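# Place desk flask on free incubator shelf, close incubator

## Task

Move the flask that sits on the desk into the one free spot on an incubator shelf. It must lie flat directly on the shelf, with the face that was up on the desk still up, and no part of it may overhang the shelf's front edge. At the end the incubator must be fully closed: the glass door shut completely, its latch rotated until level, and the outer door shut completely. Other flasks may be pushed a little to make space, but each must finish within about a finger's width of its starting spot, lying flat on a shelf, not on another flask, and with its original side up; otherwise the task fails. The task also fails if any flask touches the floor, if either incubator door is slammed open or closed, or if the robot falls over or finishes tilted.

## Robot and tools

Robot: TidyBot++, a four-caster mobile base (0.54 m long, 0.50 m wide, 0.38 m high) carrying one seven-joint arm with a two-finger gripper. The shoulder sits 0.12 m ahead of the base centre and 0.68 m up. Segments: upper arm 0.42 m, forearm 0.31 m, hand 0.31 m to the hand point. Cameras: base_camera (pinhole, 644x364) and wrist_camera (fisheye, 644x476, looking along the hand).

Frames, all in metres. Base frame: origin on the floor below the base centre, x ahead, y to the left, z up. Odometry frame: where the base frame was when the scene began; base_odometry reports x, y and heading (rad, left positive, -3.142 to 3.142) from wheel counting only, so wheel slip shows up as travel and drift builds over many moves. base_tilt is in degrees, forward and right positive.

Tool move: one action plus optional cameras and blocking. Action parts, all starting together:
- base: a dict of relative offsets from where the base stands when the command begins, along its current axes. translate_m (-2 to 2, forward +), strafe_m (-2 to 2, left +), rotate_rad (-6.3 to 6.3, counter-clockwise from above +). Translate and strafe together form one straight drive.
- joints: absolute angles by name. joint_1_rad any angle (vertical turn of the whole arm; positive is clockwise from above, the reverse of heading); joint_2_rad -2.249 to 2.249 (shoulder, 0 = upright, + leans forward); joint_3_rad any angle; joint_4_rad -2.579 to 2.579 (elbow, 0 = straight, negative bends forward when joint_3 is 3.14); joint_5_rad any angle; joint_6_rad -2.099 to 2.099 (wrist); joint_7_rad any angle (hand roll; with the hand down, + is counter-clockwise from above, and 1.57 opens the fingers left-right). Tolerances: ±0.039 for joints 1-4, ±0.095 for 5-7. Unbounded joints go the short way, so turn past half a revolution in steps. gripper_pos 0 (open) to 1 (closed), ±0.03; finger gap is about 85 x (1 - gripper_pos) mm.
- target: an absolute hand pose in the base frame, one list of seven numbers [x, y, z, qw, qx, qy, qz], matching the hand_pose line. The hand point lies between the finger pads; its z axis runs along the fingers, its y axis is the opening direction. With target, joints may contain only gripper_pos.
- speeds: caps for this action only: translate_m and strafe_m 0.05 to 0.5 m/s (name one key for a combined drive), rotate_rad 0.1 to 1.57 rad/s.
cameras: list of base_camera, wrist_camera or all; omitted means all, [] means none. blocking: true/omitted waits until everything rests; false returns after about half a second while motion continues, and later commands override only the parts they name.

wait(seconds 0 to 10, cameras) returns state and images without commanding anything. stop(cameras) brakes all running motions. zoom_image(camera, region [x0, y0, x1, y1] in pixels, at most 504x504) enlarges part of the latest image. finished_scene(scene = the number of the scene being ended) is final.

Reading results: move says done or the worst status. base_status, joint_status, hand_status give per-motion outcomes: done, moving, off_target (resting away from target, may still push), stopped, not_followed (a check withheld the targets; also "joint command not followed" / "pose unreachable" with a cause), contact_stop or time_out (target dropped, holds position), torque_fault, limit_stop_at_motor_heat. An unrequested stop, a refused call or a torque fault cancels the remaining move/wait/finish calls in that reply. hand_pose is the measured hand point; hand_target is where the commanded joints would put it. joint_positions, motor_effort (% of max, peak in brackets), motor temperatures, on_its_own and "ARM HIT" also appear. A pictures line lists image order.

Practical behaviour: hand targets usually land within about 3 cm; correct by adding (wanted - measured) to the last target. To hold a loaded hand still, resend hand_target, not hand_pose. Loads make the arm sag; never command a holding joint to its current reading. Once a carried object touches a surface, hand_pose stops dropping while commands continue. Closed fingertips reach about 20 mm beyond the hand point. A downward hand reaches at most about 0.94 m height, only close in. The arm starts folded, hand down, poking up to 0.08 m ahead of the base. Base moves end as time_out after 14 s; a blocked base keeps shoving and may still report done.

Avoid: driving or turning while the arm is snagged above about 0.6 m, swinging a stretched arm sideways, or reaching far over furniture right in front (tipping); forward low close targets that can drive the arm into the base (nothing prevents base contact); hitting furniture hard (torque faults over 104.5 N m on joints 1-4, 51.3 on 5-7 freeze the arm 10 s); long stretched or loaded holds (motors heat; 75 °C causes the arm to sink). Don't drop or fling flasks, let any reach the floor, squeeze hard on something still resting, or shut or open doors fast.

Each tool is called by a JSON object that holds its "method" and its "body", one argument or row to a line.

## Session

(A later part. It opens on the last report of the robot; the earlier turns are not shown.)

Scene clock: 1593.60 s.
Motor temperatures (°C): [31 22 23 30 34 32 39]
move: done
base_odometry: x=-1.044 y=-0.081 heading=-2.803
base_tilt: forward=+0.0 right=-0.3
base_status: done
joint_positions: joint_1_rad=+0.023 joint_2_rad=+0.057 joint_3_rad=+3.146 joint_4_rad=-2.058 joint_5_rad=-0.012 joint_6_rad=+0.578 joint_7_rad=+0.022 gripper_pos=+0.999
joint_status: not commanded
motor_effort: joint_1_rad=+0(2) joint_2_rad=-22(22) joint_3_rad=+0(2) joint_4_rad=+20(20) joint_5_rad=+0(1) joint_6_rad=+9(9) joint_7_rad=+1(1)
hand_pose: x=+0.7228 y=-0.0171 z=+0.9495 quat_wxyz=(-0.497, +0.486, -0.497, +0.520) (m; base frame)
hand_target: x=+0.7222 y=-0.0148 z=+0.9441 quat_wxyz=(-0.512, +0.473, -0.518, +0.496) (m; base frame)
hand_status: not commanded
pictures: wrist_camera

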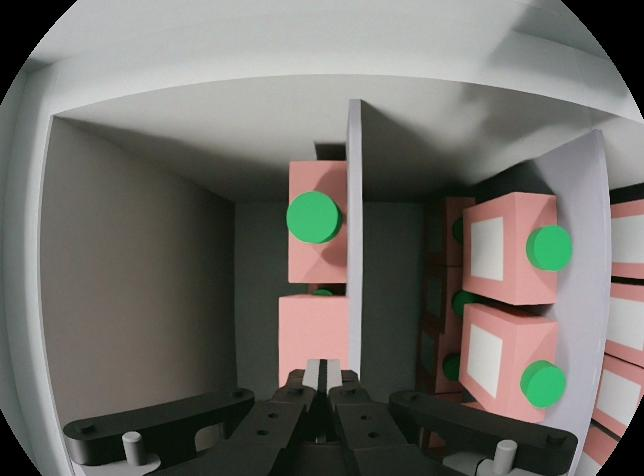

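{"method": "move", "body": {
  "base": {"translate_m": 0.05},
  "speeds": {"translate_m": 0.06},
  "cameras": ["wrist_camera"]
}}

{"method": "zoom_image", "body": {
  "camera": "wrist_camera",
  "region": [200, 100, 500, 440]
}}

Scene clock: 1604.07 s.
Motor temperatures (°C): [31 22 23 29 34 32 39]
move: done
base_odometry: x=-1.091 y=-0.098 heading=-2.803
base_tilt: forward=+0.1 right=-0.3
base_status: done
joint_positions: joint_1_rad=+0.023 joint_2_rad=+0.054 joint_3_rad=+3.146 joint_4_rad=-2.058 joint_5_rad=-0.012 joint_6_rad=+0.578 joint_7_rad=+0.022 gripper_pos=+0.999
joint_status: not commanded
motor_effort: joint_1_rad=-1(2) joint_2_rad=-21(24) joint_3_rad=-1(1) joint_4_rad=+19(21) joint_5_rad=+0(1) joint_6_rad=+9(10) joint_7_rad=+1(1)
hand_pose: x=+0.7220 y=-0.0171 z=+0.9513 quat_wxyz=(-0.497, +0.485, -0.496, +0.521) (m; base frame)
hand_target: x=+0.7222 y=-0.0148 z=+0.9441 quat_wxyz=(-0.512, +0.473, -0.518, +0.496) (m; base frame)
hand_status: not commanded
pictures: wrist_camera

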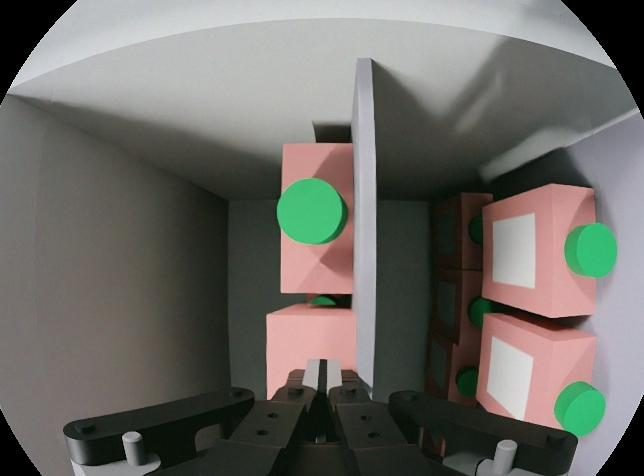

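Scaled by 1.482.

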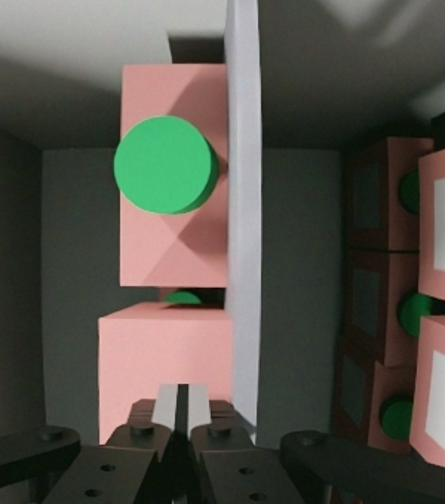

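{"method": "move", "body": {
  "base": {"translate_m": 0.028},
  "speeds": {"translate_m": 0.05},
  "cameras": ["wrist_camera"]
}}

{"method": "zoom_image", "body": {
  "camera": "wrist_camera",
  "region": [200, 100, 500, 440]
}}

Scene clock: 1612.67 s.
Motor temperatures (°C): [31 22 23 29 34 32 39]
move: done
base_odometry: x=-1.117 y=-0.107 heading=-2.803
base_tilt: forward=+0.0 right=-0.3
base_status: done
joint_positions: joint_1_rad=+0.023 joint_2_rad=+0.044 joint_3_rad=+3.146 joint_4_rad=-2.067 joint_5_rad=-0.012 joint_6_rad=+0.578 joint_7_rad=+0.022 gripper_pos=+0.999
joint_status: not commanded
motor_effort: joint_1_rad=-1(2) joint_2_rad=-18(21) joint_3_rad=-1(2) joint_4_rad=+20(24) joint_5_rad=+1(1) joint_6_rad=+9(9) joint_7_rad=+0(1)
hand_pose: x=+0.7179 y=-0.0170 z=+0.9525 quat_wxyz=(-0.498, +0.485, -0.496, +0.521) (m; base frame)
hand_target: x=+0.7222 y=-0.0148 z=+0.9441 quat_wxyz=(-0.512, +0.473, -0.518, +0.496) (m; base frame)
hand_status: not commanded
pictures: wrist_camera

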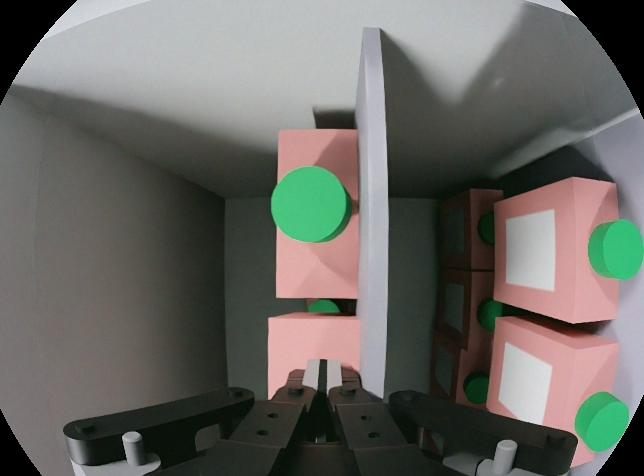

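Scaled by 1.482.

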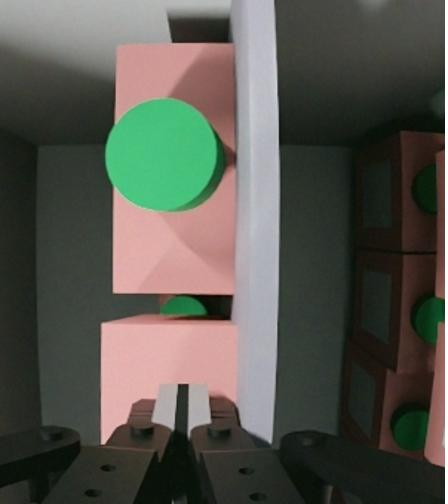

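{"method": "move", "body": {
  "base": {"translate_m": -0.1},
  "speeds": {"translate_m": 0.1},
  "cameras": ["wrist_camera"]
}}

{"method": "move", "body": {
  "base": {"translate_m": -0.15},
  "joints": {"joint_2_rad": 0.013, "joint_4_rad": -1.42, "joint_6_rad": -0.3, "joint_7_rad": 1.64},
  "speeds": {"translate_m": 0.15},
  "cameras": ["wrist_camera"]
}}

Scene clock: 1625.40 s.
Motor temperatures (°C): [31 22 23 29 34 32 39]
move: done
base_odometry: x=-1.023 y=-0.074 heading=-2.803
base_tilt: forward=+0.0 right=-0.2
base_status: done
joint_positions: joint_1_rad=+0.023 joint_2_rad=+0.053 joint_3_rad=+3.146 joint_4_rad=-2.061 joint_5_rad=-0.012 joint_6_rad=+0.578 joint_7_rad=+0.022 gripper_pos=+0.999
joint_status: not commanded
motor_effort: joint_1_rad=-1(2) joint_2_rad=-22(23) joint_3_rad=+0(2) joint_4_rad=+20(21) joint_5_rad=+0(1) joint_6_rad=+9(9) joint_7_rad=+1(1)
hand_pose: x=+0.7212 y=-0.0171 z=+0.9506 quat_wxyz=(-0.497, +0.486, -0.496, +0.520) (m; base frame)
hand_target: x=+0.7222 y=-0.0148 z=+0.9441 quat_wxyz=(-0.512, +0.473, -0.518, +0.496) (m; base frame)
hand_status: not commanded
pictures: wrist_camera

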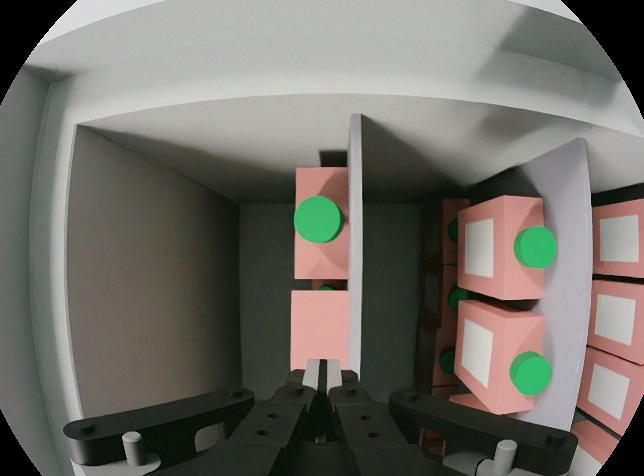

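Scene clock: 1627.93 s.
Motor temperatures (°C): [31 22 23 29 34 32 39]
move: done
base_odometry: x=-0.882 y=-0.024 heading=-2.803
base_tilt: forward=+0.0 right=-0.3
base_status: done
joint_positions: joint_1_rad=+0.023 joint_2_rad=+0.032 joint_3_rad=+3.146 joint_4_rad=-1.438 joint_5_rad=-0.012 joint_6_rad=-0.244 joint_7_rad=+1.563 gripper_pos=+0.999
joint_status: all done
motor_effort: joint_1_rad=+0(1) joint_2_rad=-23(25) joint_3_rad=-1(2) joint_4_rad=+22(23) joint_5_rad=+0(1) joint_6_rad=+9(10) joint_7_rad=+1(1)
hand_pose: x=+0.7532 y=-0.0150 z=+1.0893 quat_wxyz=(+0.001, +0.756, -0.017, +0.655) (m; base frame)
hand_target: x=+0.7430 y=-0.0121 z=+1.0955 quat_wxyz=(+0.025, +0.762, +0.014, +0.647) (m; base frame)
hand_status: not commanded
pictures: wrist_camera

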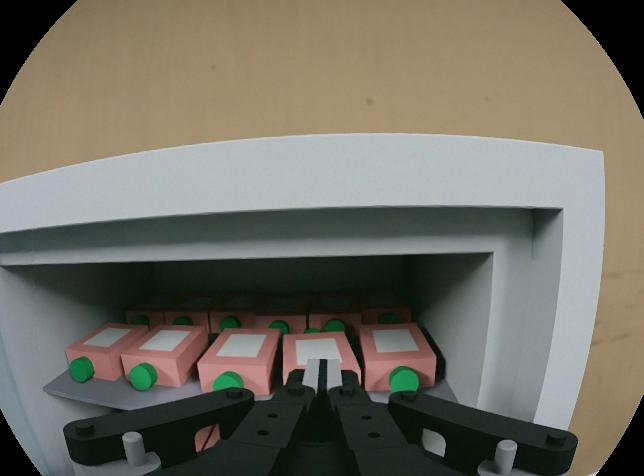

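{"method": "move", "body": {
  "base": {"strafe_m": -0.13},
  "joints": {"joint_6_rad": -0.55, "joint_4_rad": -1.3},
  "cameras": ["wrist_camera"]
}}

{"method": "zoom_image", "body": {
  "camera": "wrist_camera",
  "region": [60, 200, 400, 440]
}}

Scene clock: 1635.43 s.
Motor temperatures (°C): [31 22 23 30 34 32 39]
move: done
base_odometry: x=-0.925 y=+0.099 heading=-2.803
base_tilt: forward=+0.0 right=-0.3
base_status: done
joint_positions: joint_1_rad=+0.025 joint_2_rad=+0.028 joint_3_rad=+3.146 joint_4_rad=-1.318 joint_5_rad=-0.012 joint_6_rad=-0.494 joint_7_rad=+1.565 gripper_pos=+0.999
joint_status: all done
motor_effort: joint_1_rad=+0(3) joint_2_rad=-23(24) joint_3_rad=-1(3) joint_4_rad=+22(23) joint_5_rad=+0(1) joint_6_rad=+9(10) joint_7_rad=+0(1)
hand_pose: x=+0.7373 y=-0.0155 z=+1.0896 quat_wxyz=(+0.002, +0.795, -0.017, +0.606) (m; base frame)
hand_target: x=+0.7265 y=-0.0108 z=+1.0930 quat_wxyz=(+0.022, +0.802, +0.016, +0.596) (m; base frame)
hand_status: not commanded
pictures: wrist_camera

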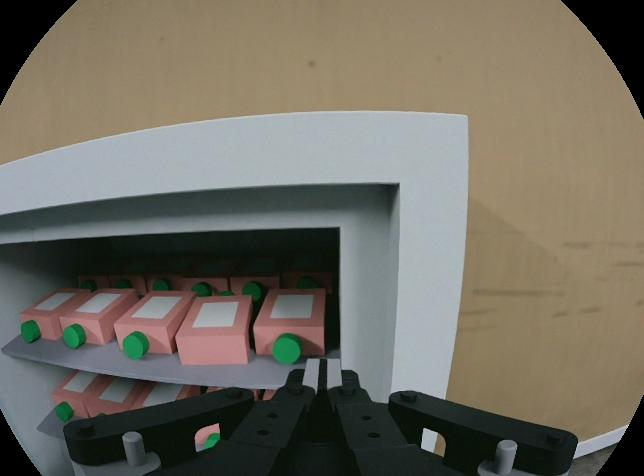

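Scaled by 1.482.

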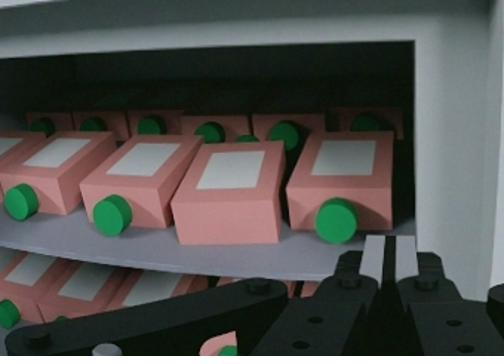

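{"method": "move", "body": {
  "base": {"translate_m": -0.45},
  "joints": {"gripper_pos": 0.0},
  "cameras": ["all"]
}}

Scene clock: 1654.53 s.
Motor temperatures (°C): [31 22 23 30 34 32 39]
move: done
base_odometry: x=-0.500 y=+0.249 heading=-2.803
base_tilt: forward=+0.0 right=-0.3
base_status: done
joint_positions: joint_1_rad=+0.025 joint_2_rad=+0.013 joint_3_rad=+3.146 joint_4_rad=-1.315 joint_5_rad=-0.012 joint_6_rad=-0.500 joint_7_rad=+1.565 gripper_pos=+0.000
joint_status: all done
motor_effort: joint_1_rad=-1(1) joint_2_rad=-22(27) joint_3_rad=-1(2) joint_4_rad=+21(23) joint_5_rad=+0(1) joint_6_rad=+9(9) joint_7_rad=+0(1)
hand_pose: x=+0.7308 y=-0.0153 z=+1.0989 quat_wxyz=(+0.002, +0.792, -0.017, +0.611) (m; base frame)
hand_target: x=+0.7265 y=-0.0108 z=+1.0930 quat_wxyz=(+0.022, +0.802, +0.016, +0.596) (m; base frame)
hand_status: not commanded
pictures: base_camera, wrist_camera

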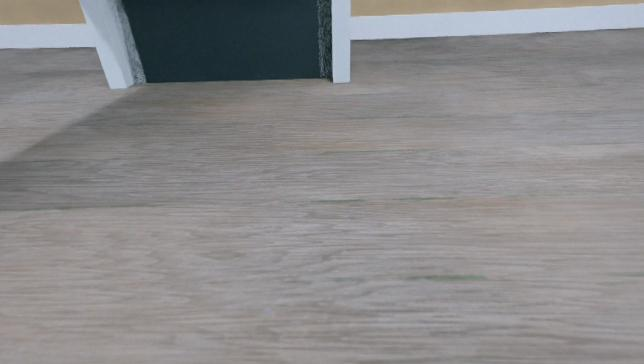

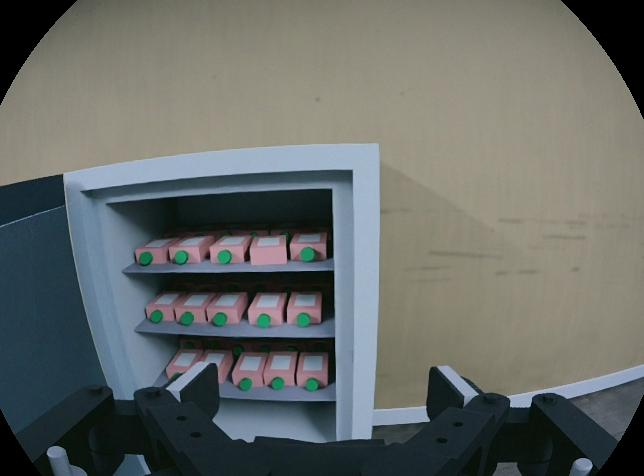

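{"method": "move", "body": {
  "joints": {"joint_1_rad": -0.5, "joint_6_rad": -0.3},
  "cameras": ["all"]
}}

Scene clock: 1661.03 s.
Motor temperatures (°C): [31 22 23 30 34 32 39]
move: done
base_odometry: x=-0.500 y=+0.249 heading=-2.803
base_tilt: forward=+0.0 right=-0.4
base_status: not commanded
joint_positions: joint_1_rad=-0.489 joint_2_rad=+0.013 joint_3_rad=+3.146 joint_4_rad=-1.315 joint_5_rad=-0.012 joint_6_rad=-0.346 joint_7_rad=+1.565 gripper_pos=+0.000
joint_status: all done
motor_effort: joint_1_rad=-1(2) joint_2_rad=-22(23) joint_3_rad=-1(2) joint_4_rad=+22(22) joint_5_rad=+0(1) joint_6_rad=+9(9) joint_7_rad=+1(1)
hand_pose: x=+0.6668 y=+0.2914 z=+1.1461 quat_wxyz=(-0.168, +0.722, +0.173, +0.649) (m; base frame)
hand_target: x=+0.6633 y=+0.2978 z=+1.1696 quat_wxyz=(-0.152, +0.694, +0.199, +0.675) (m; base frame)
hand_status: not commanded
pictures: base_camera, wrist_camera

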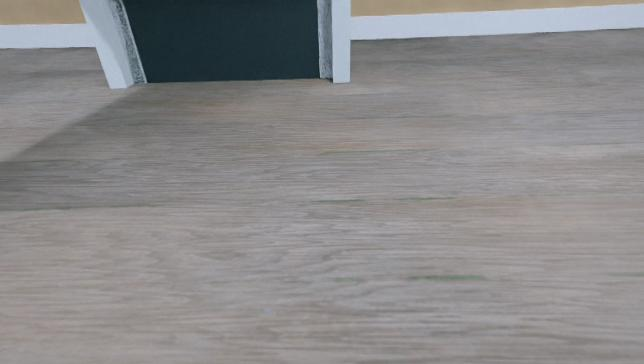

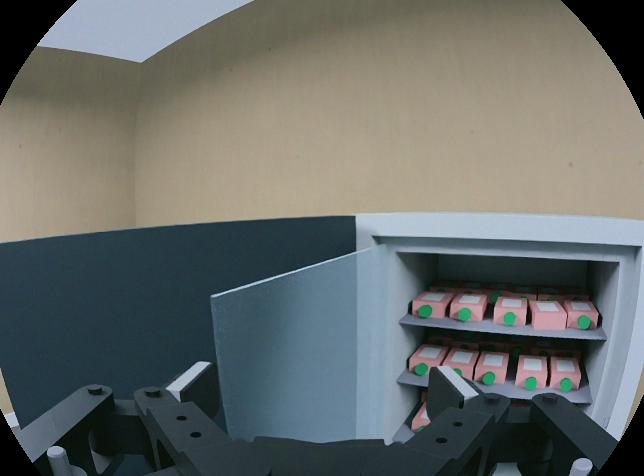

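{"method": "move", "body": {
  "base": {"translate_m": -0.2, "strafe_m": 0.516},
  "speeds": {"translate_m": 0.25},
  "joints": {"joint_1_rad": -0.3, "joint_2_rad": 0.01, "joint_4_rad": -1.685, "joint_6_rad": 0.03, "gripper_pos": 1.0},
  "cameras": ["all"]
}}

Scene clock: 1717.27 s.
Motor temperatures (°C): [31 22 23 30 34 32 39]
move: done
base_odometry: x=-0.140 y=-0.171 heading=-2.803
base_tilt: forward=+0.0 right=-0.3
base_status: done
joint_positions: joint_1_rad=-0.309 joint_2_rad=+0.014 joint_3_rad=+3.146 joint_4_rad=-1.675 joint_5_rad=-0.012 joint_6_rad=-0.014 joint_7_rad=+1.565 gripper_pos=+0.999
joint_status: all done
motor_effort: joint_1_rad=+0(2) joint_2_rad=-22(24) joint_3_rad=+0(4) joint_4_rad=+22(24) joint_5_rad=+0(1) joint_6_rad=+9(10) joint_7_rad=+0(1)
hand_pose: x=+0.7162 y=+0.1894 z=+1.0247 quat_wxyz=(-0.106, +0.744, +0.108, +0.651) (m; base frame)
hand_target: x=+0.7174 y=+0.1842 z=+1.0343 quat_wxyz=(-0.080, +0.728, +0.130, +0.668) (m; base frame)
hand_status: not commanded
pictures: base_camera, wrist_camera

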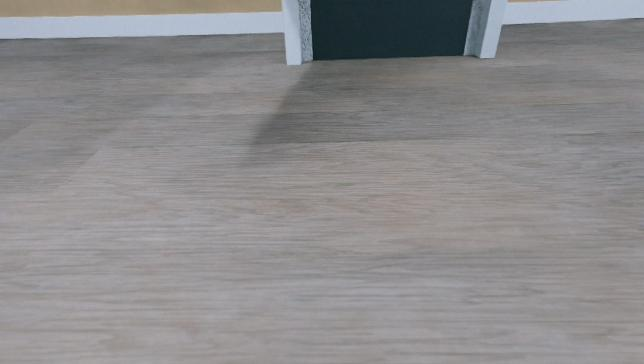

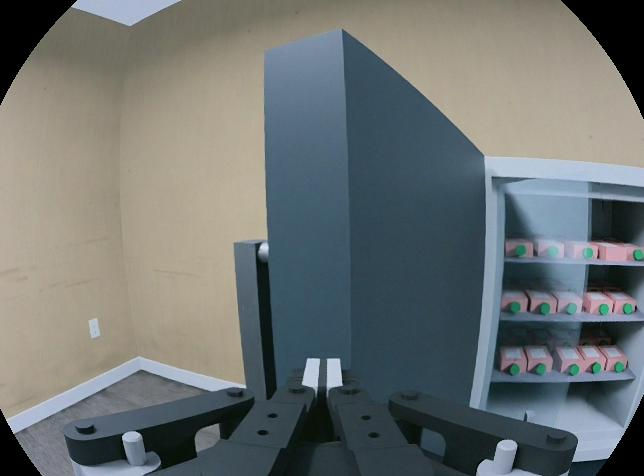

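{"method": "move", "body": {
  "base": {"translate_m": 0.12, "strafe_m": 0.04},
  "speeds": {"translate_m": 0.2},
  "joints": {"joint_1_rad": 0.02, "joint_7_rad": -0.05},
  "cameras": ["wrist_camera"]
}}

Scene clock: 1751.40 s.
Motor temperatures (°C): [31 22 23 30 34 32 39]
move: done
base_odometry: x=-0.240 y=-0.249 heading=-2.802
base_tilt: forward=+0.0 right=-0.4
base_status: done
joint_positions: joint_1_rad=+0.012 joint_2_rad=+0.017 joint_3_rad=+3.146 joint_4_rad=-1.676 joint_5_rad=-0.012 joint_6_rad=-0.011 joint_7_rad=+0.027 gripper_pos=+0.999
joint_status: all done
motor_effort: joint_1_rad=+0(3) joint_2_rad=-22(26) joint_3_rad=-1(3) joint_4_rad=+22(23) joint_5_rad=+0(1) joint_6_rad=+9(10) joint_7_rad=+1(2)
hand_pose: x=+0.7468 y=-0.0090 z=+1.0224 quat_wxyz=(-0.458, +0.532, -0.533, +0.473) (m; base frame)
hand_target: x=+0.7450 y=-0.0134 z=+1.0343 quat_wxyz=(-0.485, +0.500, -0.545, +0.467) (m; base frame)
hand_status: not commanded
pictures: wrist_camera

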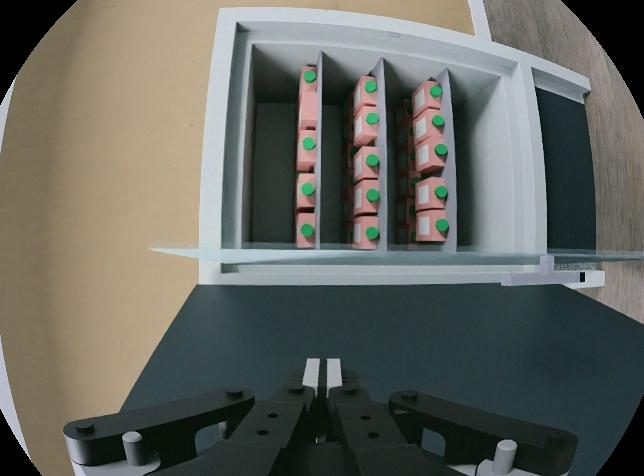

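{"method": "move", "body": {
  "base": {"translate_m": 0.16},
  "speeds": {"translate_m": 0.1},
  "cameras": ["wrist_camera"]
}}

Scene clock: 1762.23 s.
Motor temperatures (°C): [31 22 23 30 34 32 39]
move: done
base_odometry: x=-0.391 y=-0.303 heading=-2.802
base_tilt: forward=+0.0 right=-0.3
base_status: done
joint_positions: joint_1_rad=+0.012 joint_2_rad=+0.017 joint_3_rad=+3.146 joint_4_rad=-1.676 joint_5_rad=-0.012 joint_6_rad=-0.011 joint_7_rad=+0.025 gripper_pos=+0.999
joint_status: not commanded
motor_effort: joint_1_rad=+0(1) joint_2_rad=-22(26) joint_3_rad=-1(2) joint_4_rad=+22(23) joint_5_rad=+1(1) joint_6_rad=+9(9) joint_7_rad=+1(1)
hand_pose: x=+0.7466 y=-0.0090 z=+1.0227 quat_wxyz=(-0.459, +0.531, -0.533, +0.472) (m; base frame)
hand_target: x=+0.7450 y=-0.0134 z=+1.0343 quat_wxyz=(-0.485, +0.500, -0.545, +0.467) (m; base frame)
hand_status: not commanded
pictures: wrist_camera

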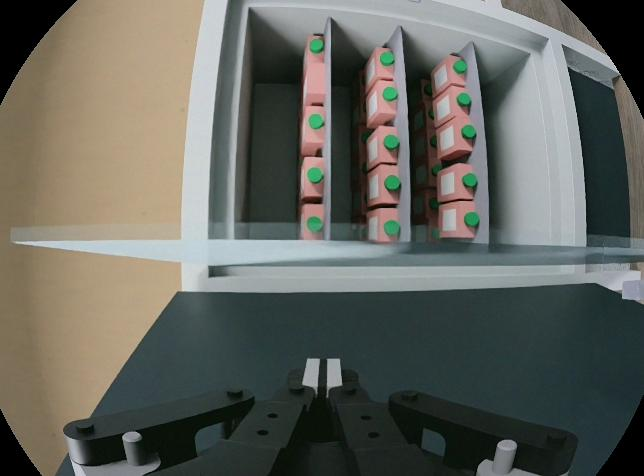

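{"method": "move", "body": {
  "base": {"translate_m": 0.03, "strafe_m": -0.1},
  "speeds": {"strafe_m": 0.07},
  "cameras": ["wrist_camera"]
}}

Scene clock: 1772.23 s.
Motor temperatures (°C): [31 22 23 30 34 32 39]
move: done
base_odometry: x=-0.452 y=-0.218 heading=-2.802
base_tilt: forward=+0.1 right=-0.3
base_status: done
joint_positions: joint_1_rad=+0.016 joint_2_rad=+0.017 joint_3_rad=+3.145 joint_4_rad=-1.677 joint_5_rad=-0.012 joint_6_rad=-0.011 joint_7_rad=+0.025 gripper_pos=+0.999
joint_status: not commanded
motor_effort: joint_1_rad=-1(3) joint_2_rad=-23(24) joint_3_rad=-1(4) joint_4_rad=+22(23) joint_5_rad=+0(1) joint_6_rad=+9(9) joint_7_rad=+1(1)
hand_pose: x=+0.7465 y=-0.0107 z=+1.0227 quat_wxyz=(-0.458, +0.530, -0.534, +0.473) (m; base frame)
hand_target: x=+0.7450 y=-0.0134 z=+1.0343 quat_wxyz=(-0.485, +0.500, -0.545, +0.467) (m; base frame)
hand_status: not commanded
pictures: wrist_camera

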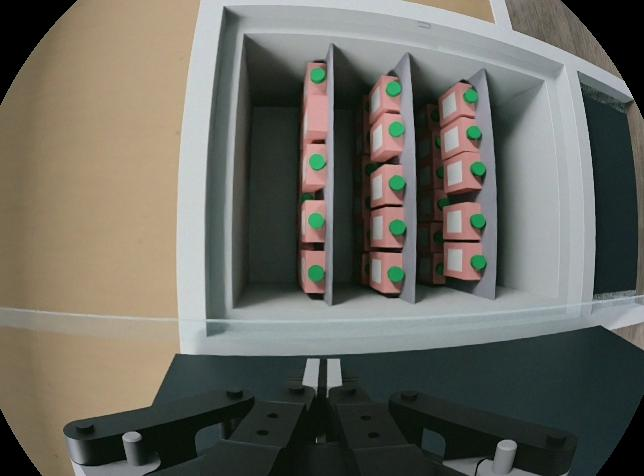

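{"method": "move", "body": {
  "base": {"translate_m": 0.0, "strafe_m": -0.1},
  "speeds": {"strafe_m": 0.07},
  "cameras": ["wrist_camera"]
}}

Scene clock: 1778.43 s.
Motor temperatures (°C): [31 22 23 30 34 32 39]
move: done
base_odometry: x=-0.486 y=-0.124 heading=-2.802
base_tilt: forward=+0.1 right=-0.3
base_status: done
joint_positions: joint_1_rad=+0.017 joint_2_rad=+0.017 joint_3_rad=+3.145 joint_4_rad=-1.677 joint_5_rad=-0.012 joint_6_rad=-0.011 joint_7_rad=+0.025 gripper_pos=+0.999
joint_status: not commanded
motor_effort: joint_1_rad=+0(5) joint_2_rad=-23(24) joint_3_rad=-1(3) joint_4_rad=+21(23) joint_5_rad=+0(1) joint_6_rad=+9(9) joint_7_rad=+0(1)
hand_pose: x=+0.7465 y=-0.0114 z=+1.0227 quat_wxyz=(-0.458, +0.530, -0.534, +0.473) (m; base frame)
hand_target: x=+0.7450 y=-0.0134 z=+1.0343 quat_wxyz=(-0.485, +0.500, -0.545, +0.467) (m; base frame)
hand_status: not commanded
pictures: wrist_camera

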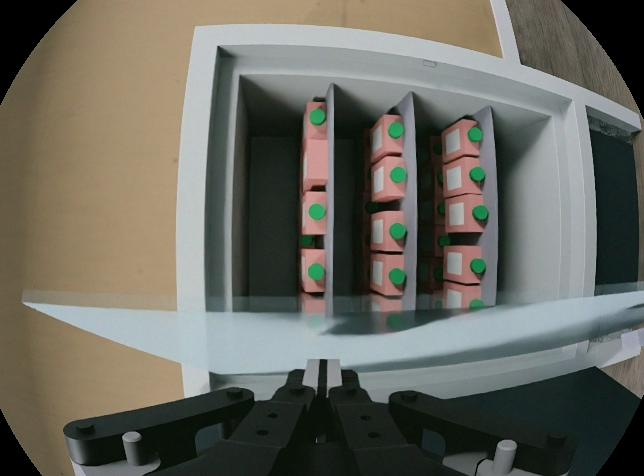

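{"method": "move", "body": {
  "base": {"translate_m": 0.051, "strafe_m": -0.105},
  "speeds": {"strafe_m": 0.08},
  "cameras": ["wrist_camera"]
}}

{"method": "move", "body": {
  "base": {"translate_m": 0.09, "strafe_m": -0.1},
  "speeds": {"strafe_m": 0.08},
  "cameras": ["wrist_camera"]
}}

Scene clock: 1800.93 s.
Motor temperatures (°C): [31 22 23 30 34 32 39]
move: done
base_odometry: x=-0.569 y=-0.042 heading=-2.802
base_tilt: forward=+0.0 right=-0.3
base_status: done
joint_positions: joint_1_rad=+0.018 joint_2_rad=+0.016 joint_3_rad=+3.144 joint_4_rad=-1.677 joint_5_rad=-0.012 joint_6_rad=-0.010 joint_7_rad=+0.025 gripper_pos=+0.999
joint_status: not commanded
motor_effort: joint_1_rad=-1(3) joint_2_rad=-22(24) joint_3_rad=-1(3) joint_4_rad=+22(23) joint_5_rad=+1(1) joint_6_rad=+9(10) joint_7_rad=+1(1)
hand_pose: x=+0.7464 y=-0.0119 z=+1.0229 quat_wxyz=(-0.458, +0.530, -0.534, +0.474) (m; base frame)
hand_target: x=+0.7450 y=-0.0134 z=+1.0343 quat_wxyz=(-0.485, +0.500, -0.545, +0.467) (m; base frame)
hand_status: not commanded
pictures: wrist_camera

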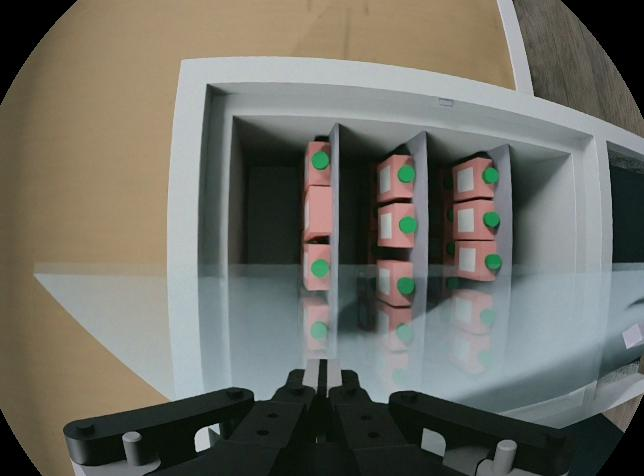

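Scene clock: 1803.13 s.
Motor temperatures (°C): [31 22 23 30 34 32 39]
move: done
base_odometry: x=-0.687 y=+0.023 heading=-2.802
base_tilt: forward=+0.1 right=-0.3
base_status: done
joint_positions: joint_1_rad=+0.019 joint_2_rad=+0.016 joint_3_rad=+3.144 joint_4_rad=-1.677 joint_5_rad=-0.012 joint_6_rad=-0.010 joint_7_rad=+0.025 gripper_pos=+0.999
joint_status: not commanded
motor_effort: joint_1_rad=-1(4) joint_2_rad=-23(25) joint_3_rad=+0(4) joint_4_rad=+22(23) joint_5_rad=+0(1) joint_6_rad=+9(9) joint_7_rad=+1(1)
hand_pose: x=+0.7462 y=-0.0118 z=+1.0231 quat_wxyz=(-0.458, +0.530, -0.534, +0.474) (m; base frame)
hand_target: x=+0.7450 y=-0.0134 z=+1.0343 quat_wxyz=(-0.485, +0.500, -0.545, +0.467) (m; base frame)
hand_status: not commanded
pictures: wrist_camera

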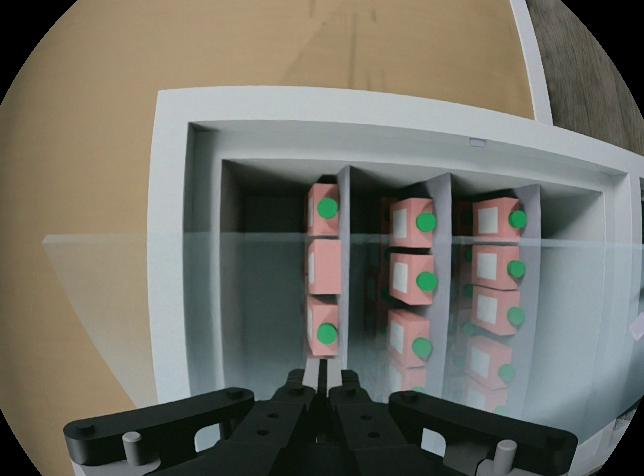

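{"method": "move", "body": {
  "base": {"translate_m": 0.1, "strafe_m": -0.065},
  "speeds": {"translate_m": 0.07},
  "cameras": ["wrist_camera"]
}}

Scene clock: 1811.27 s.
Motor temperatures (°C): [31 22 23 30 34 32 39]
move: done
base_odometry: x=-0.803 y=+0.051 heading=-2.802
base_tilt: forward=+0.0 right=-0.4
base_status: done
joint_positions: joint_1_rad=+0.019 joint_2_rad=+0.015 joint_3_rad=+3.144 joint_4_rad=-1.678 joint_5_rad=-0.012 joint_6_rad=-0.009 joint_7_rad=+0.025 gripper_pos=+0.999
joint_status: not commanded
motor_effort: joint_1_rad=+0(3) joint_2_rad=-23(24) joint_3_rad=-1(2) joint_4_rad=+22(23) joint_5_rad=+0(1) joint_6_rad=+9(10) joint_7_rad=+0(1)
hand_pose: x=+0.7460 y=-0.0116 z=+1.0232 quat_wxyz=(-0.458, +0.530, -0.534, +0.474) (m; base frame)
hand_target: x=+0.7450 y=-0.0134 z=+1.0343 quat_wxyz=(-0.485, +0.500, -0.545, +0.467) (m; base frame)
hand_status: not commanded
pictures: wrist_camera

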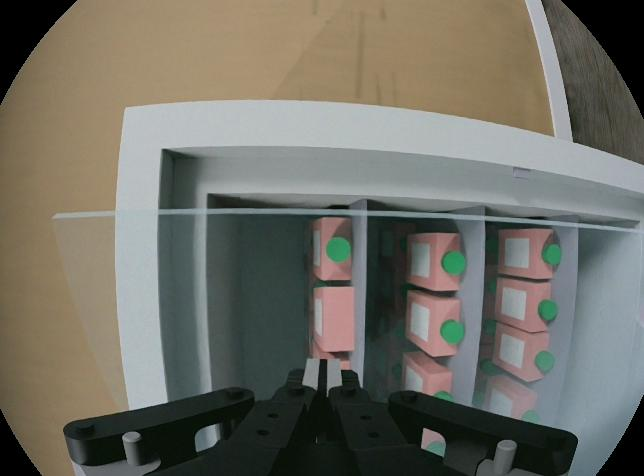

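{"method": "move", "body": {
  "base": {"translate_m": 0.06, "strafe_m": -0.02},
  "speeds": {"translate_m": 0.05},
  "cameras": ["wrist_camera"]
}}

{"method": "move", "body": {
  "base": {"translate_m": 0.04},
  "speeds": {"translate_m": 0.05},
  "cameras": ["wrist_camera"]
}}

Scene clock: 1821.27 s.
Motor temperatures (°C): [31 22 23 30 34 32 39]
move: done
base_odometry: x=-0.867 y=+0.050 heading=-2.802
base_tilt: forward=+0.0 right=-0.3
base_status: done
joint_positions: joint_1_rad=+0.019 joint_2_rad=+0.015 joint_3_rad=+3.144 joint_4_rad=-1.678 joint_5_rad=-0.012 joint_6_rad=-0.009 joint_7_rad=+0.025 gripper_pos=+0.999
joint_status: not commanded
motor_effort: joint_1_rad=-1(2) joint_2_rad=-23(25) joint_3_rad=-1(2) joint_4_rad=+22(23) joint_5_rad=+0(1) joint_6_rad=+9(9) joint_7_rad=+0(1)
hand_pose: x=+0.7458 y=-0.0116 z=+1.0232 quat_wxyz=(-0.458, +0.530, -0.534, +0.474) (m; base frame)
hand_target: x=+0.7450 y=-0.0134 z=+1.0343 quat_wxyz=(-0.485, +0.500, -0.545, +0.467) (m; base frame)
hand_status: not commanded
pictures: wrist_camera

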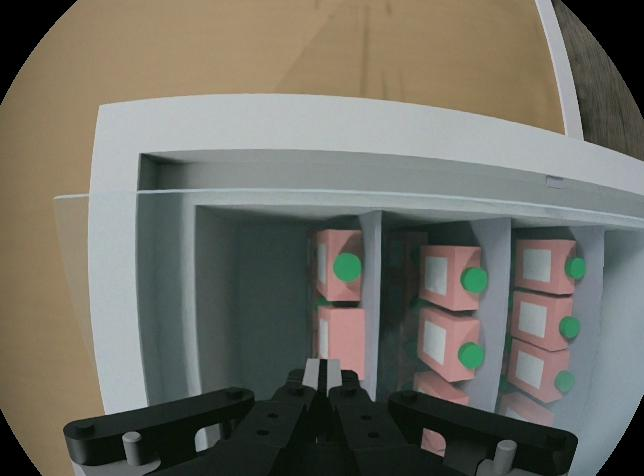

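Scene clock: 1822.53 s.
Motor temperatures (°C): [31 22 23 30 34 32 39]
move: done
base_odometry: x=-0.904 y=+0.037 heading=-2.803
base_tilt: forward=+0.0 right=-0.3
base_status: done
joint_positions: joint_1_rad=+0.019 joint_2_rad=+0.015 joint_3_rad=+3.144 joint_4_rad=-1.679 joint_5_rad=-0.012 joint_6_rad=-0.009 joint_7_rad=+0.025 gripper_pos=+0.999
joint_status: not commanded
motor_effort: joint_1_rad=-1(1) joint_2_rad=-22(25) joint_3_rad=-1(2) joint_4_rad=+22(23) joint_5_rad=+1(1) joint_6_rad=+9(10) joint_7_rad=+1(1)
hand_pose: x=+0.7458 y=-0.0116 z=+1.0230 quat_wxyz=(-0.458, +0.530, -0.534, +0.474) (m; base frame)
hand_target: x=+0.7450 y=-0.0134 z=+1.0343 quat_wxyz=(-0.485, +0.500, -0.545, +0.467) (m; base frame)
hand_status: not commanded
pictures: wrist_camera

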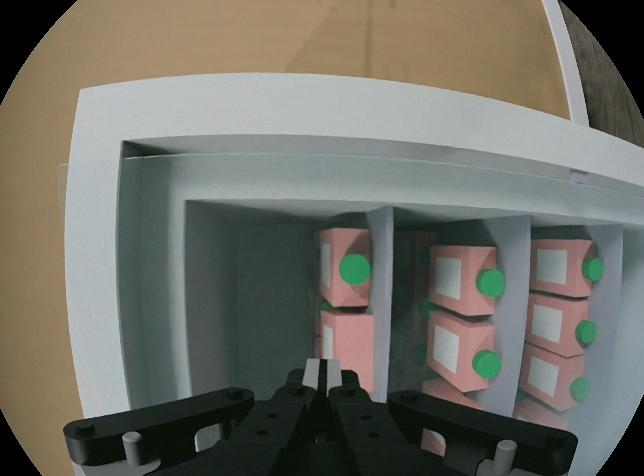

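{"method": "move", "body": {
  "base": {"translate_m": 0.03},
  "speeds": {"translate_m": 0.05},
  "cameras": ["wrist_camera"]
}}

{"method": "move", "body": {
  "base": {"translate_m": 0.025},
  "speeds": {"translate_m": 0.05},
  "cameras": ["wrist_camera"]
}}

Scene clock: 1828.87 s.
Motor temperatures (°C): [31 22 23 30 34 32 39]
move: done
base_odometry: x=-0.933 y=+0.027 heading=-2.803
base_tilt: forward=+0.0 right=-0.3
base_status: done
joint_positions: joint_1_rad=+0.019 joint_2_rad=+0.015 joint_3_rad=+3.144 joint_4_rad=-1.679 joint_5_rad=-0.012 joint_6_rad=-0.009 joint_7_rad=+0.025 gripper_pos=+0.999
joint_status: not commanded
motor_effort: joint_1_rad=+0(2) joint_2_rad=-23(25) joint_3_rad=-1(2) joint_4_rad=+22(24) joint_5_rad=+0(1) joint_6_rad=+9(10) joint_7_rad=+1(1)
hand_pose: x=+0.7458 y=-0.0116 z=+1.0228 quat_wxyz=(-0.458, +0.530, -0.534, +0.474) (m; base frame)
hand_target: x=+0.7450 y=-0.0134 z=+1.0343 quat_wxyz=(-0.485, +0.500, -0.545, +0.467) (m; base frame)
hand_status: not commanded
pictures: wrist_camera

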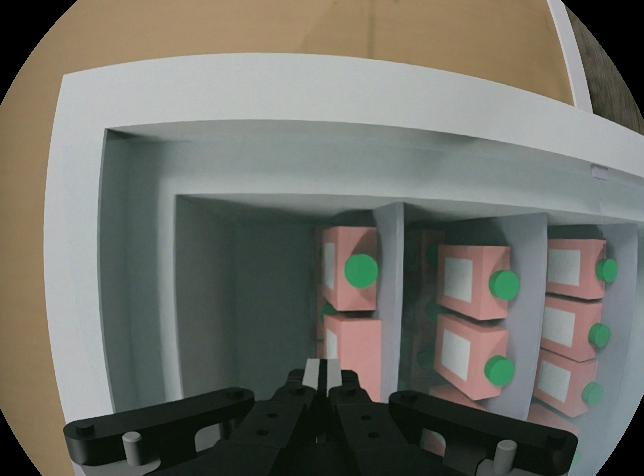

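Scene clock: 1829.83 s.
Motor temperatures (°C): [31 22 23 30 34 32 39]
move: done
base_odometry: x=-0.957 y=+0.018 heading=-2.803
base_tilt: forward=+0.1 right=-0.3
base_status: done
joint_positions: joint_1_rad=+0.019 joint_2_rad=+0.015 joint_3_rad=+3.144 joint_4_rad=-1.680 joint_5_rad=-0.012 joint_6_rad=-0.008 joint_7_rad=+0.025 gripper_pos=+0.999
joint_status: not commanded
motor_effort: joint_1_rad=+0(1) joint_2_rad=-22(25) joint_3_rad=-1(2) joint_4_rad=+22(23) joint_5_rad=+0(1) joint_6_rad=+9(10) joint_7_rad=+1(1)
hand_pose: x=+0.7458 y=-0.0116 z=+1.0227 quat_wxyz=(-0.458, +0.530, -0.534, +0.474) (m; base frame)
hand_target: x=+0.7450 y=-0.0134 z=+1.0343 quat_wxyz=(-0.485, +0.500, -0.545, +0.467) (m; base frame)
hand_status: not commanded
pictures: wrist_camera

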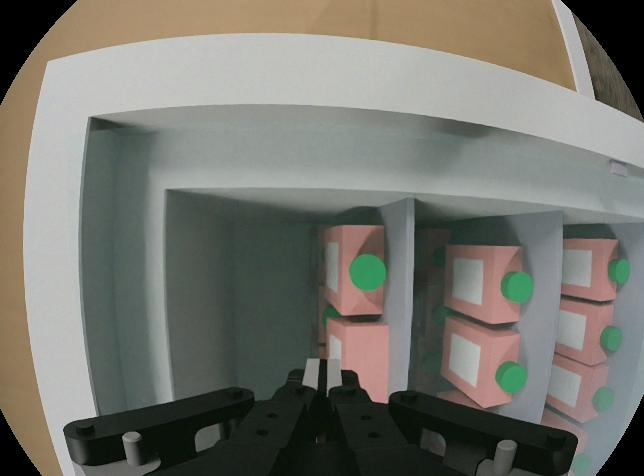

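{"method": "move", "body": {
  "base": {"translate_m": 0.02},
  "speeds": {"translate_m": 0.05},
  "cameras": ["wrist_camera"]
}}

{"method": "move", "body": {
  "base": {"translate_m": 0.02},
  "speeds": {"translate_m": 0.05},
  "cameras": ["wrist_camera"]
}}

Scene clock: 1836.07 s.
Motor temperatures (°C): [31 22 23 29 34 32 39]
move: done
base_odometry: x=-0.976 y=+0.012 heading=-2.803
base_tilt: forward=+0.0 right=-0.3
base_status: done
joint_positions: joint_1_rad=+0.019 joint_2_rad=+0.015 joint_3_rad=+3.144 joint_4_rad=-1.680 joint_5_rad=-0.012 joint_6_rad=-0.008 joint_7_rad=+0.025 gripper_pos=+0.999
joint_status: not commanded
motor_effort: joint_1_rad=+0(2) joint_2_rad=-22(25) joint_3_rad=-1(3) joint_4_rad=+22(24) joint_5_rad=+0(1) joint_6_rad=+9(11) joint_7_rad=+1(1)
hand_pose: x=+0.7458 y=-0.0117 z=+1.0224 quat_wxyz=(-0.458, +0.530, -0.534, +0.473) (m; base frame)
hand_target: x=+0.7450 y=-0.0134 z=+1.0343 quat_wxyz=(-0.485, +0.500, -0.545, +0.467) (m; base frame)
hand_status: not commanded
pictures: wrist_camera

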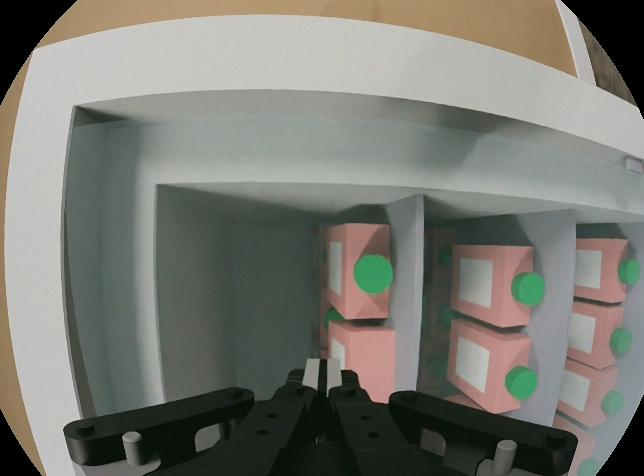

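Scene clock: 1836.93 s.
Motor temperatures (°C): [31 22 23 29 34 32 39]
move: done
base_odometry: x=-0.995 y=+0.005 heading=-2.803
base_tilt: forward=+0.1 right=-0.3
base_status: done
joint_positions: joint_1_rad=+0.019 joint_2_rad=+0.014 joint_3_rad=+3.144 joint_4_rad=-1.681 joint_5_rad=-0.012 joint_6_rad=-0.008 joint_7_rad=+0.025 gripper_pos=+0.999
joint_status: not commanded
motor_effort: joint_1_rad=+0(1) joint_2_rad=-22(26) joint_3_rad=-1(2) joint_4_rad=+22(24) joint_5_rad=+0(1) joint_6_rad=+9(10) joint_7_rad=+0(1)
hand_pose: x=+0.7453 y=-0.0116 z=+1.0230 quat_wxyz=(-0.458, +0.530, -0.534, +0.474) (m; base frame)
hand_target: x=+0.7450 y=-0.0134 z=+1.0343 quat_wxyz=(-0.485, +0.500, -0.545, +0.467) (m; base frame)
hand_status: not commanded
pictures: wrist_camera

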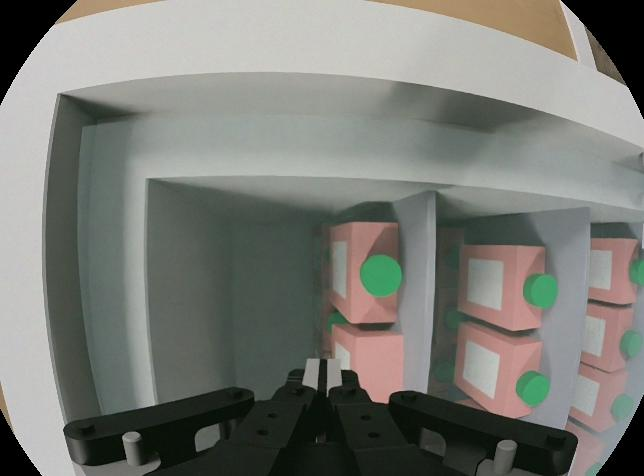

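{"method": "move", "body": {
  "base": {"translate_m": 0.015},
  "speeds": {"translate_m": 0.05},
  "cameras": ["wrist_camera"]
}}

{"method": "move", "body": {
  "base": {"translate_m": 0.015},
  "speeds": {"translate_m": 0.05},
  "cameras": ["wrist_camera"]
}}

Scene clock: 1843.90 s.
Motor temperatures (°C): [31 22 23 29 34 32 39]
move: done
base_odometry: x=-1.009 y=+0.000 heading=-2.804
base_tilt: forward=+0.1 right=-0.3
base_status: done
joint_positions: joint_1_rad=+0.019 joint_2_rad=+0.014 joint_3_rad=+3.144 joint_4_rad=-1.681 joint_5_rad=-0.012 joint_6_rad=-0.007 joint_7_rad=+0.025 gripper_pos=+0.999
joint_status: not commanded
motor_effort: joint_1_rad=+0(1) joint_2_rad=-23(28) joint_3_rad=-1(2) joint_4_rad=+22(23) joint_5_rad=+0(1) joint_6_rad=+9(10) joint_7_rad=+0(1)
hand_pose: x=+0.7452 y=-0.0116 z=+1.0230 quat_wxyz=(-0.458, +0.529, -0.534, +0.474) (m; base frame)
hand_target: x=+0.7450 y=-0.0134 z=+1.0343 quat_wxyz=(-0.485, +0.500, -0.545, +0.467) (m; base frame)
hand_status: not commanded
pictures: wrist_camera

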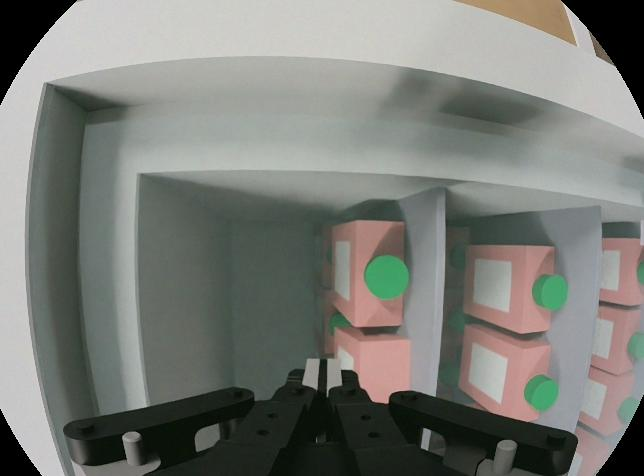

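Scene clock: 1844.67 s.
Motor temperatures (°C): [31 22 23 29 34 32 39]
move: done
base_odometry: x=-1.023 y=-0.004 heading=-2.804
base_tilt: forward=+0.1 right=-0.3
base_status: done
joint_positions: joint_1_rad=+0.019 joint_2_rad=+0.013 joint_3_rad=+3.144 joint_4_rad=-1.681 joint_5_rad=-0.012 joint_6_rad=-0.007 joint_7_rad=+0.025 gripper_pos=+0.999
joint_status: not commanded
motor_effort: joint_1_rad=+0(1) joint_2_rad=-22(25) joint_3_rad=-1(2) joint_4_rad=+22(23) joint_5_rad=+1(1) joint_6_rad=+9(9) joint_7_rad=+1(1)
hand_pose: x=+0.7452 y=-0.0116 z=+1.0233 quat_wxyz=(-0.459, +0.529, -0.534, +0.474) (m; base frame)
hand_target: x=+0.7450 y=-0.0134 z=+1.0343 quat_wxyz=(-0.485, +0.500, -0.545, +0.467) (m; base frame)
hand_status: not commanded
pictures: wrist_camera

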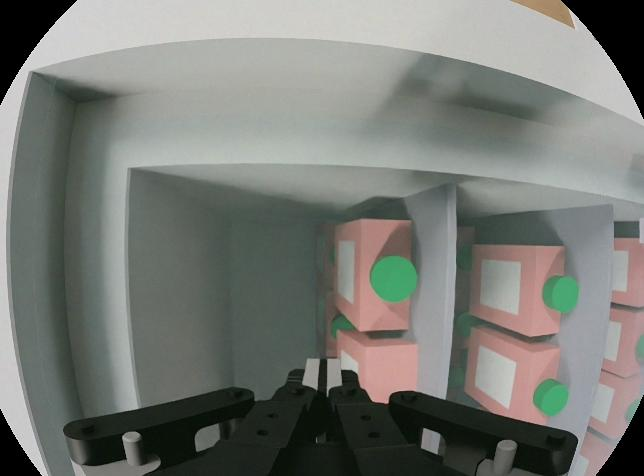

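{"method": "move", "body": {
  "base": {"translate_m": 0.015},
  "speeds": {"translate_m": 0.05},
  "cameras": ["wrist_camera"]
}}

{"method": "move", "body": {
  "base": {"translate_m": 0.015},
  "speeds": {"translate_m": 0.05},
  "cameras": ["wrist_camera"]
}}

Scene clock: 1851.43 s.
Motor temperatures (°C): [31 22 23 29 34 32 39]
move: done
base_odometry: x=-1.038 y=-0.009 heading=-2.804
base_tilt: forward=+0.0 right=-0.3
base_status: done
joint_positions: joint_1_rad=+0.019 joint_2_rad=+0.011 joint_3_rad=+3.144 joint_4_rad=-1.683 joint_5_rad=-0.012 joint_6_rad=-0.006 joint_7_rad=+0.025 gripper_pos=+0.999
joint_status: not commanded
motor_effort: joint_1_rad=+0(1) joint_2_rad=-22(23) joint_3_rad=+0(2) joint_4_rad=+22(24) joint_5_rad=+1(1) joint_6_rad=+9(11) joint_7_rad=+1(1)
hand_pose: x=+0.7442 y=-0.0116 z=+1.0238 quat_wxyz=(-0.459, +0.529, -0.533, +0.474) (m; base frame)
hand_target: x=+0.7450 y=-0.0134 z=+1.0343 quat_wxyz=(-0.485, +0.500, -0.545, +0.467) (m; base frame)
hand_status: not commanded
pictures: wrist_camera

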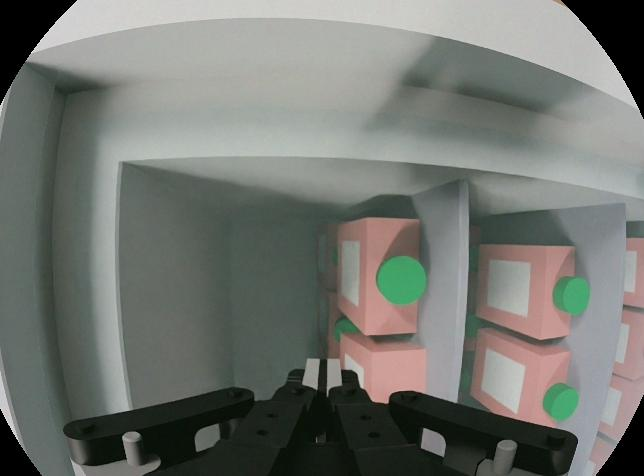

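Scene clock: 1852.27 s.
Motor temperatures (°C): [31 22 23 29 34 32 39]
move: done
base_odometry: x=-1.052 y=-0.014 heading=-2.804
base_tilt: forward=+0.0 right=-0.3
base_status: done
joint_positions: joint_1_rad=+0.019 joint_2_rad=-0.022 joint_3_rad=+3.144 joint_4_rad=-1.716 joint_5_rad=-0.012 joint_6_rad=-0.006 joint_7_rad=+0.024 gripper_pos=+0.999
joint_status: not commanded
motor_effort: joint_1_rad=-1(2) joint_2_rad=-14(22) joint_3_rad=-1(2) joint_4_rad=+26(31) joint_5_rad=+0(1) joint_6_rad=+13(16) joint_7_rad=+1(1)
hand_pose: x=+0.7302 y=-0.0114 z=+1.0240 quat_wxyz=(-0.459, +0.529, -0.533, +0.474) (m; base frame)
hand_target: x=+0.7450 y=-0.0134 z=+1.0343 quat_wxyz=(-0.485, +0.500, -0.545, +0.467) (m; base frame)
hand_status: not commanded
pictures: wrist_camera

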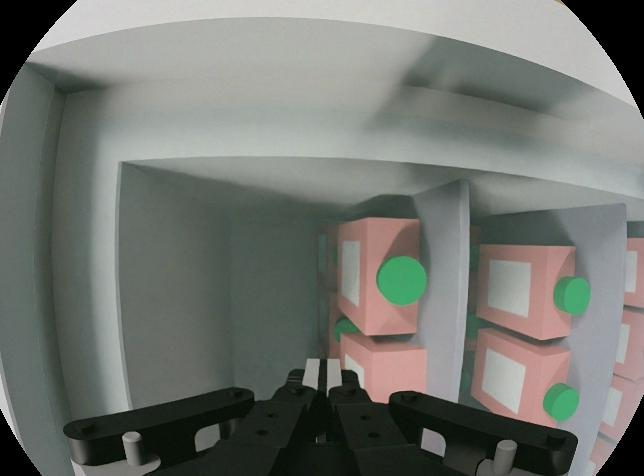

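{"method": "move", "body": {
  "base": {"translate_m": -0.25},
  "speeds": {"translate_m": 0.15},
  "joints": {"joint_2_rad": 0.109, "joint_4_rad": -2.187, "joint_6_rad": 0.64, "joint_7_rad": 1.64},
  "cameras": ["wrist_camera"]
}}

Scene clock: 1868.53 s.
Motor temperatures (°C): [31 22 23 30 34 32 39]
move: done
base_odometry: x=-0.816 y=+0.069 heading=-2.804
base_tilt: forward=+0.0 right=-0.3
base_status: done
joint_positions: joint_1_rad=+0.019 joint_2_rad=+0.102 joint_3_rad=+3.144 joint_4_rad=-2.178 joint_5_rad=-0.012 joint_6_rad=+0.595 joint_7_rad=+1.562 gripper_pos=+0.999
joint_status: all done
motor_effort: joint_1_rad=+0(2) joint_2_rad=-22(25) joint_3_rad=-1(2) joint_4_rad=+18(25) joint_5_rad=+0(1) joint_6_rad=+9(12) joint_7_rad=+1(1)
hand_pose: x=+0.7094 y=-0.0130 z=+0.8600 quat_wxyz=(+0.003, +0.746, -0.017, +0.665) (m; base frame)
hand_target: x=+0.7101 y=-0.0147 z=+0.8651 quat_wxyz=(+0.031, +0.737, +0.011, +0.676) (m; base frame)
hand_status: not commanded
pictures: wrist_camera

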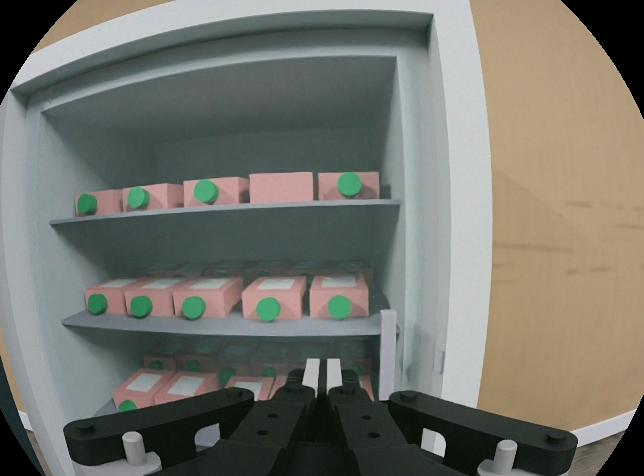

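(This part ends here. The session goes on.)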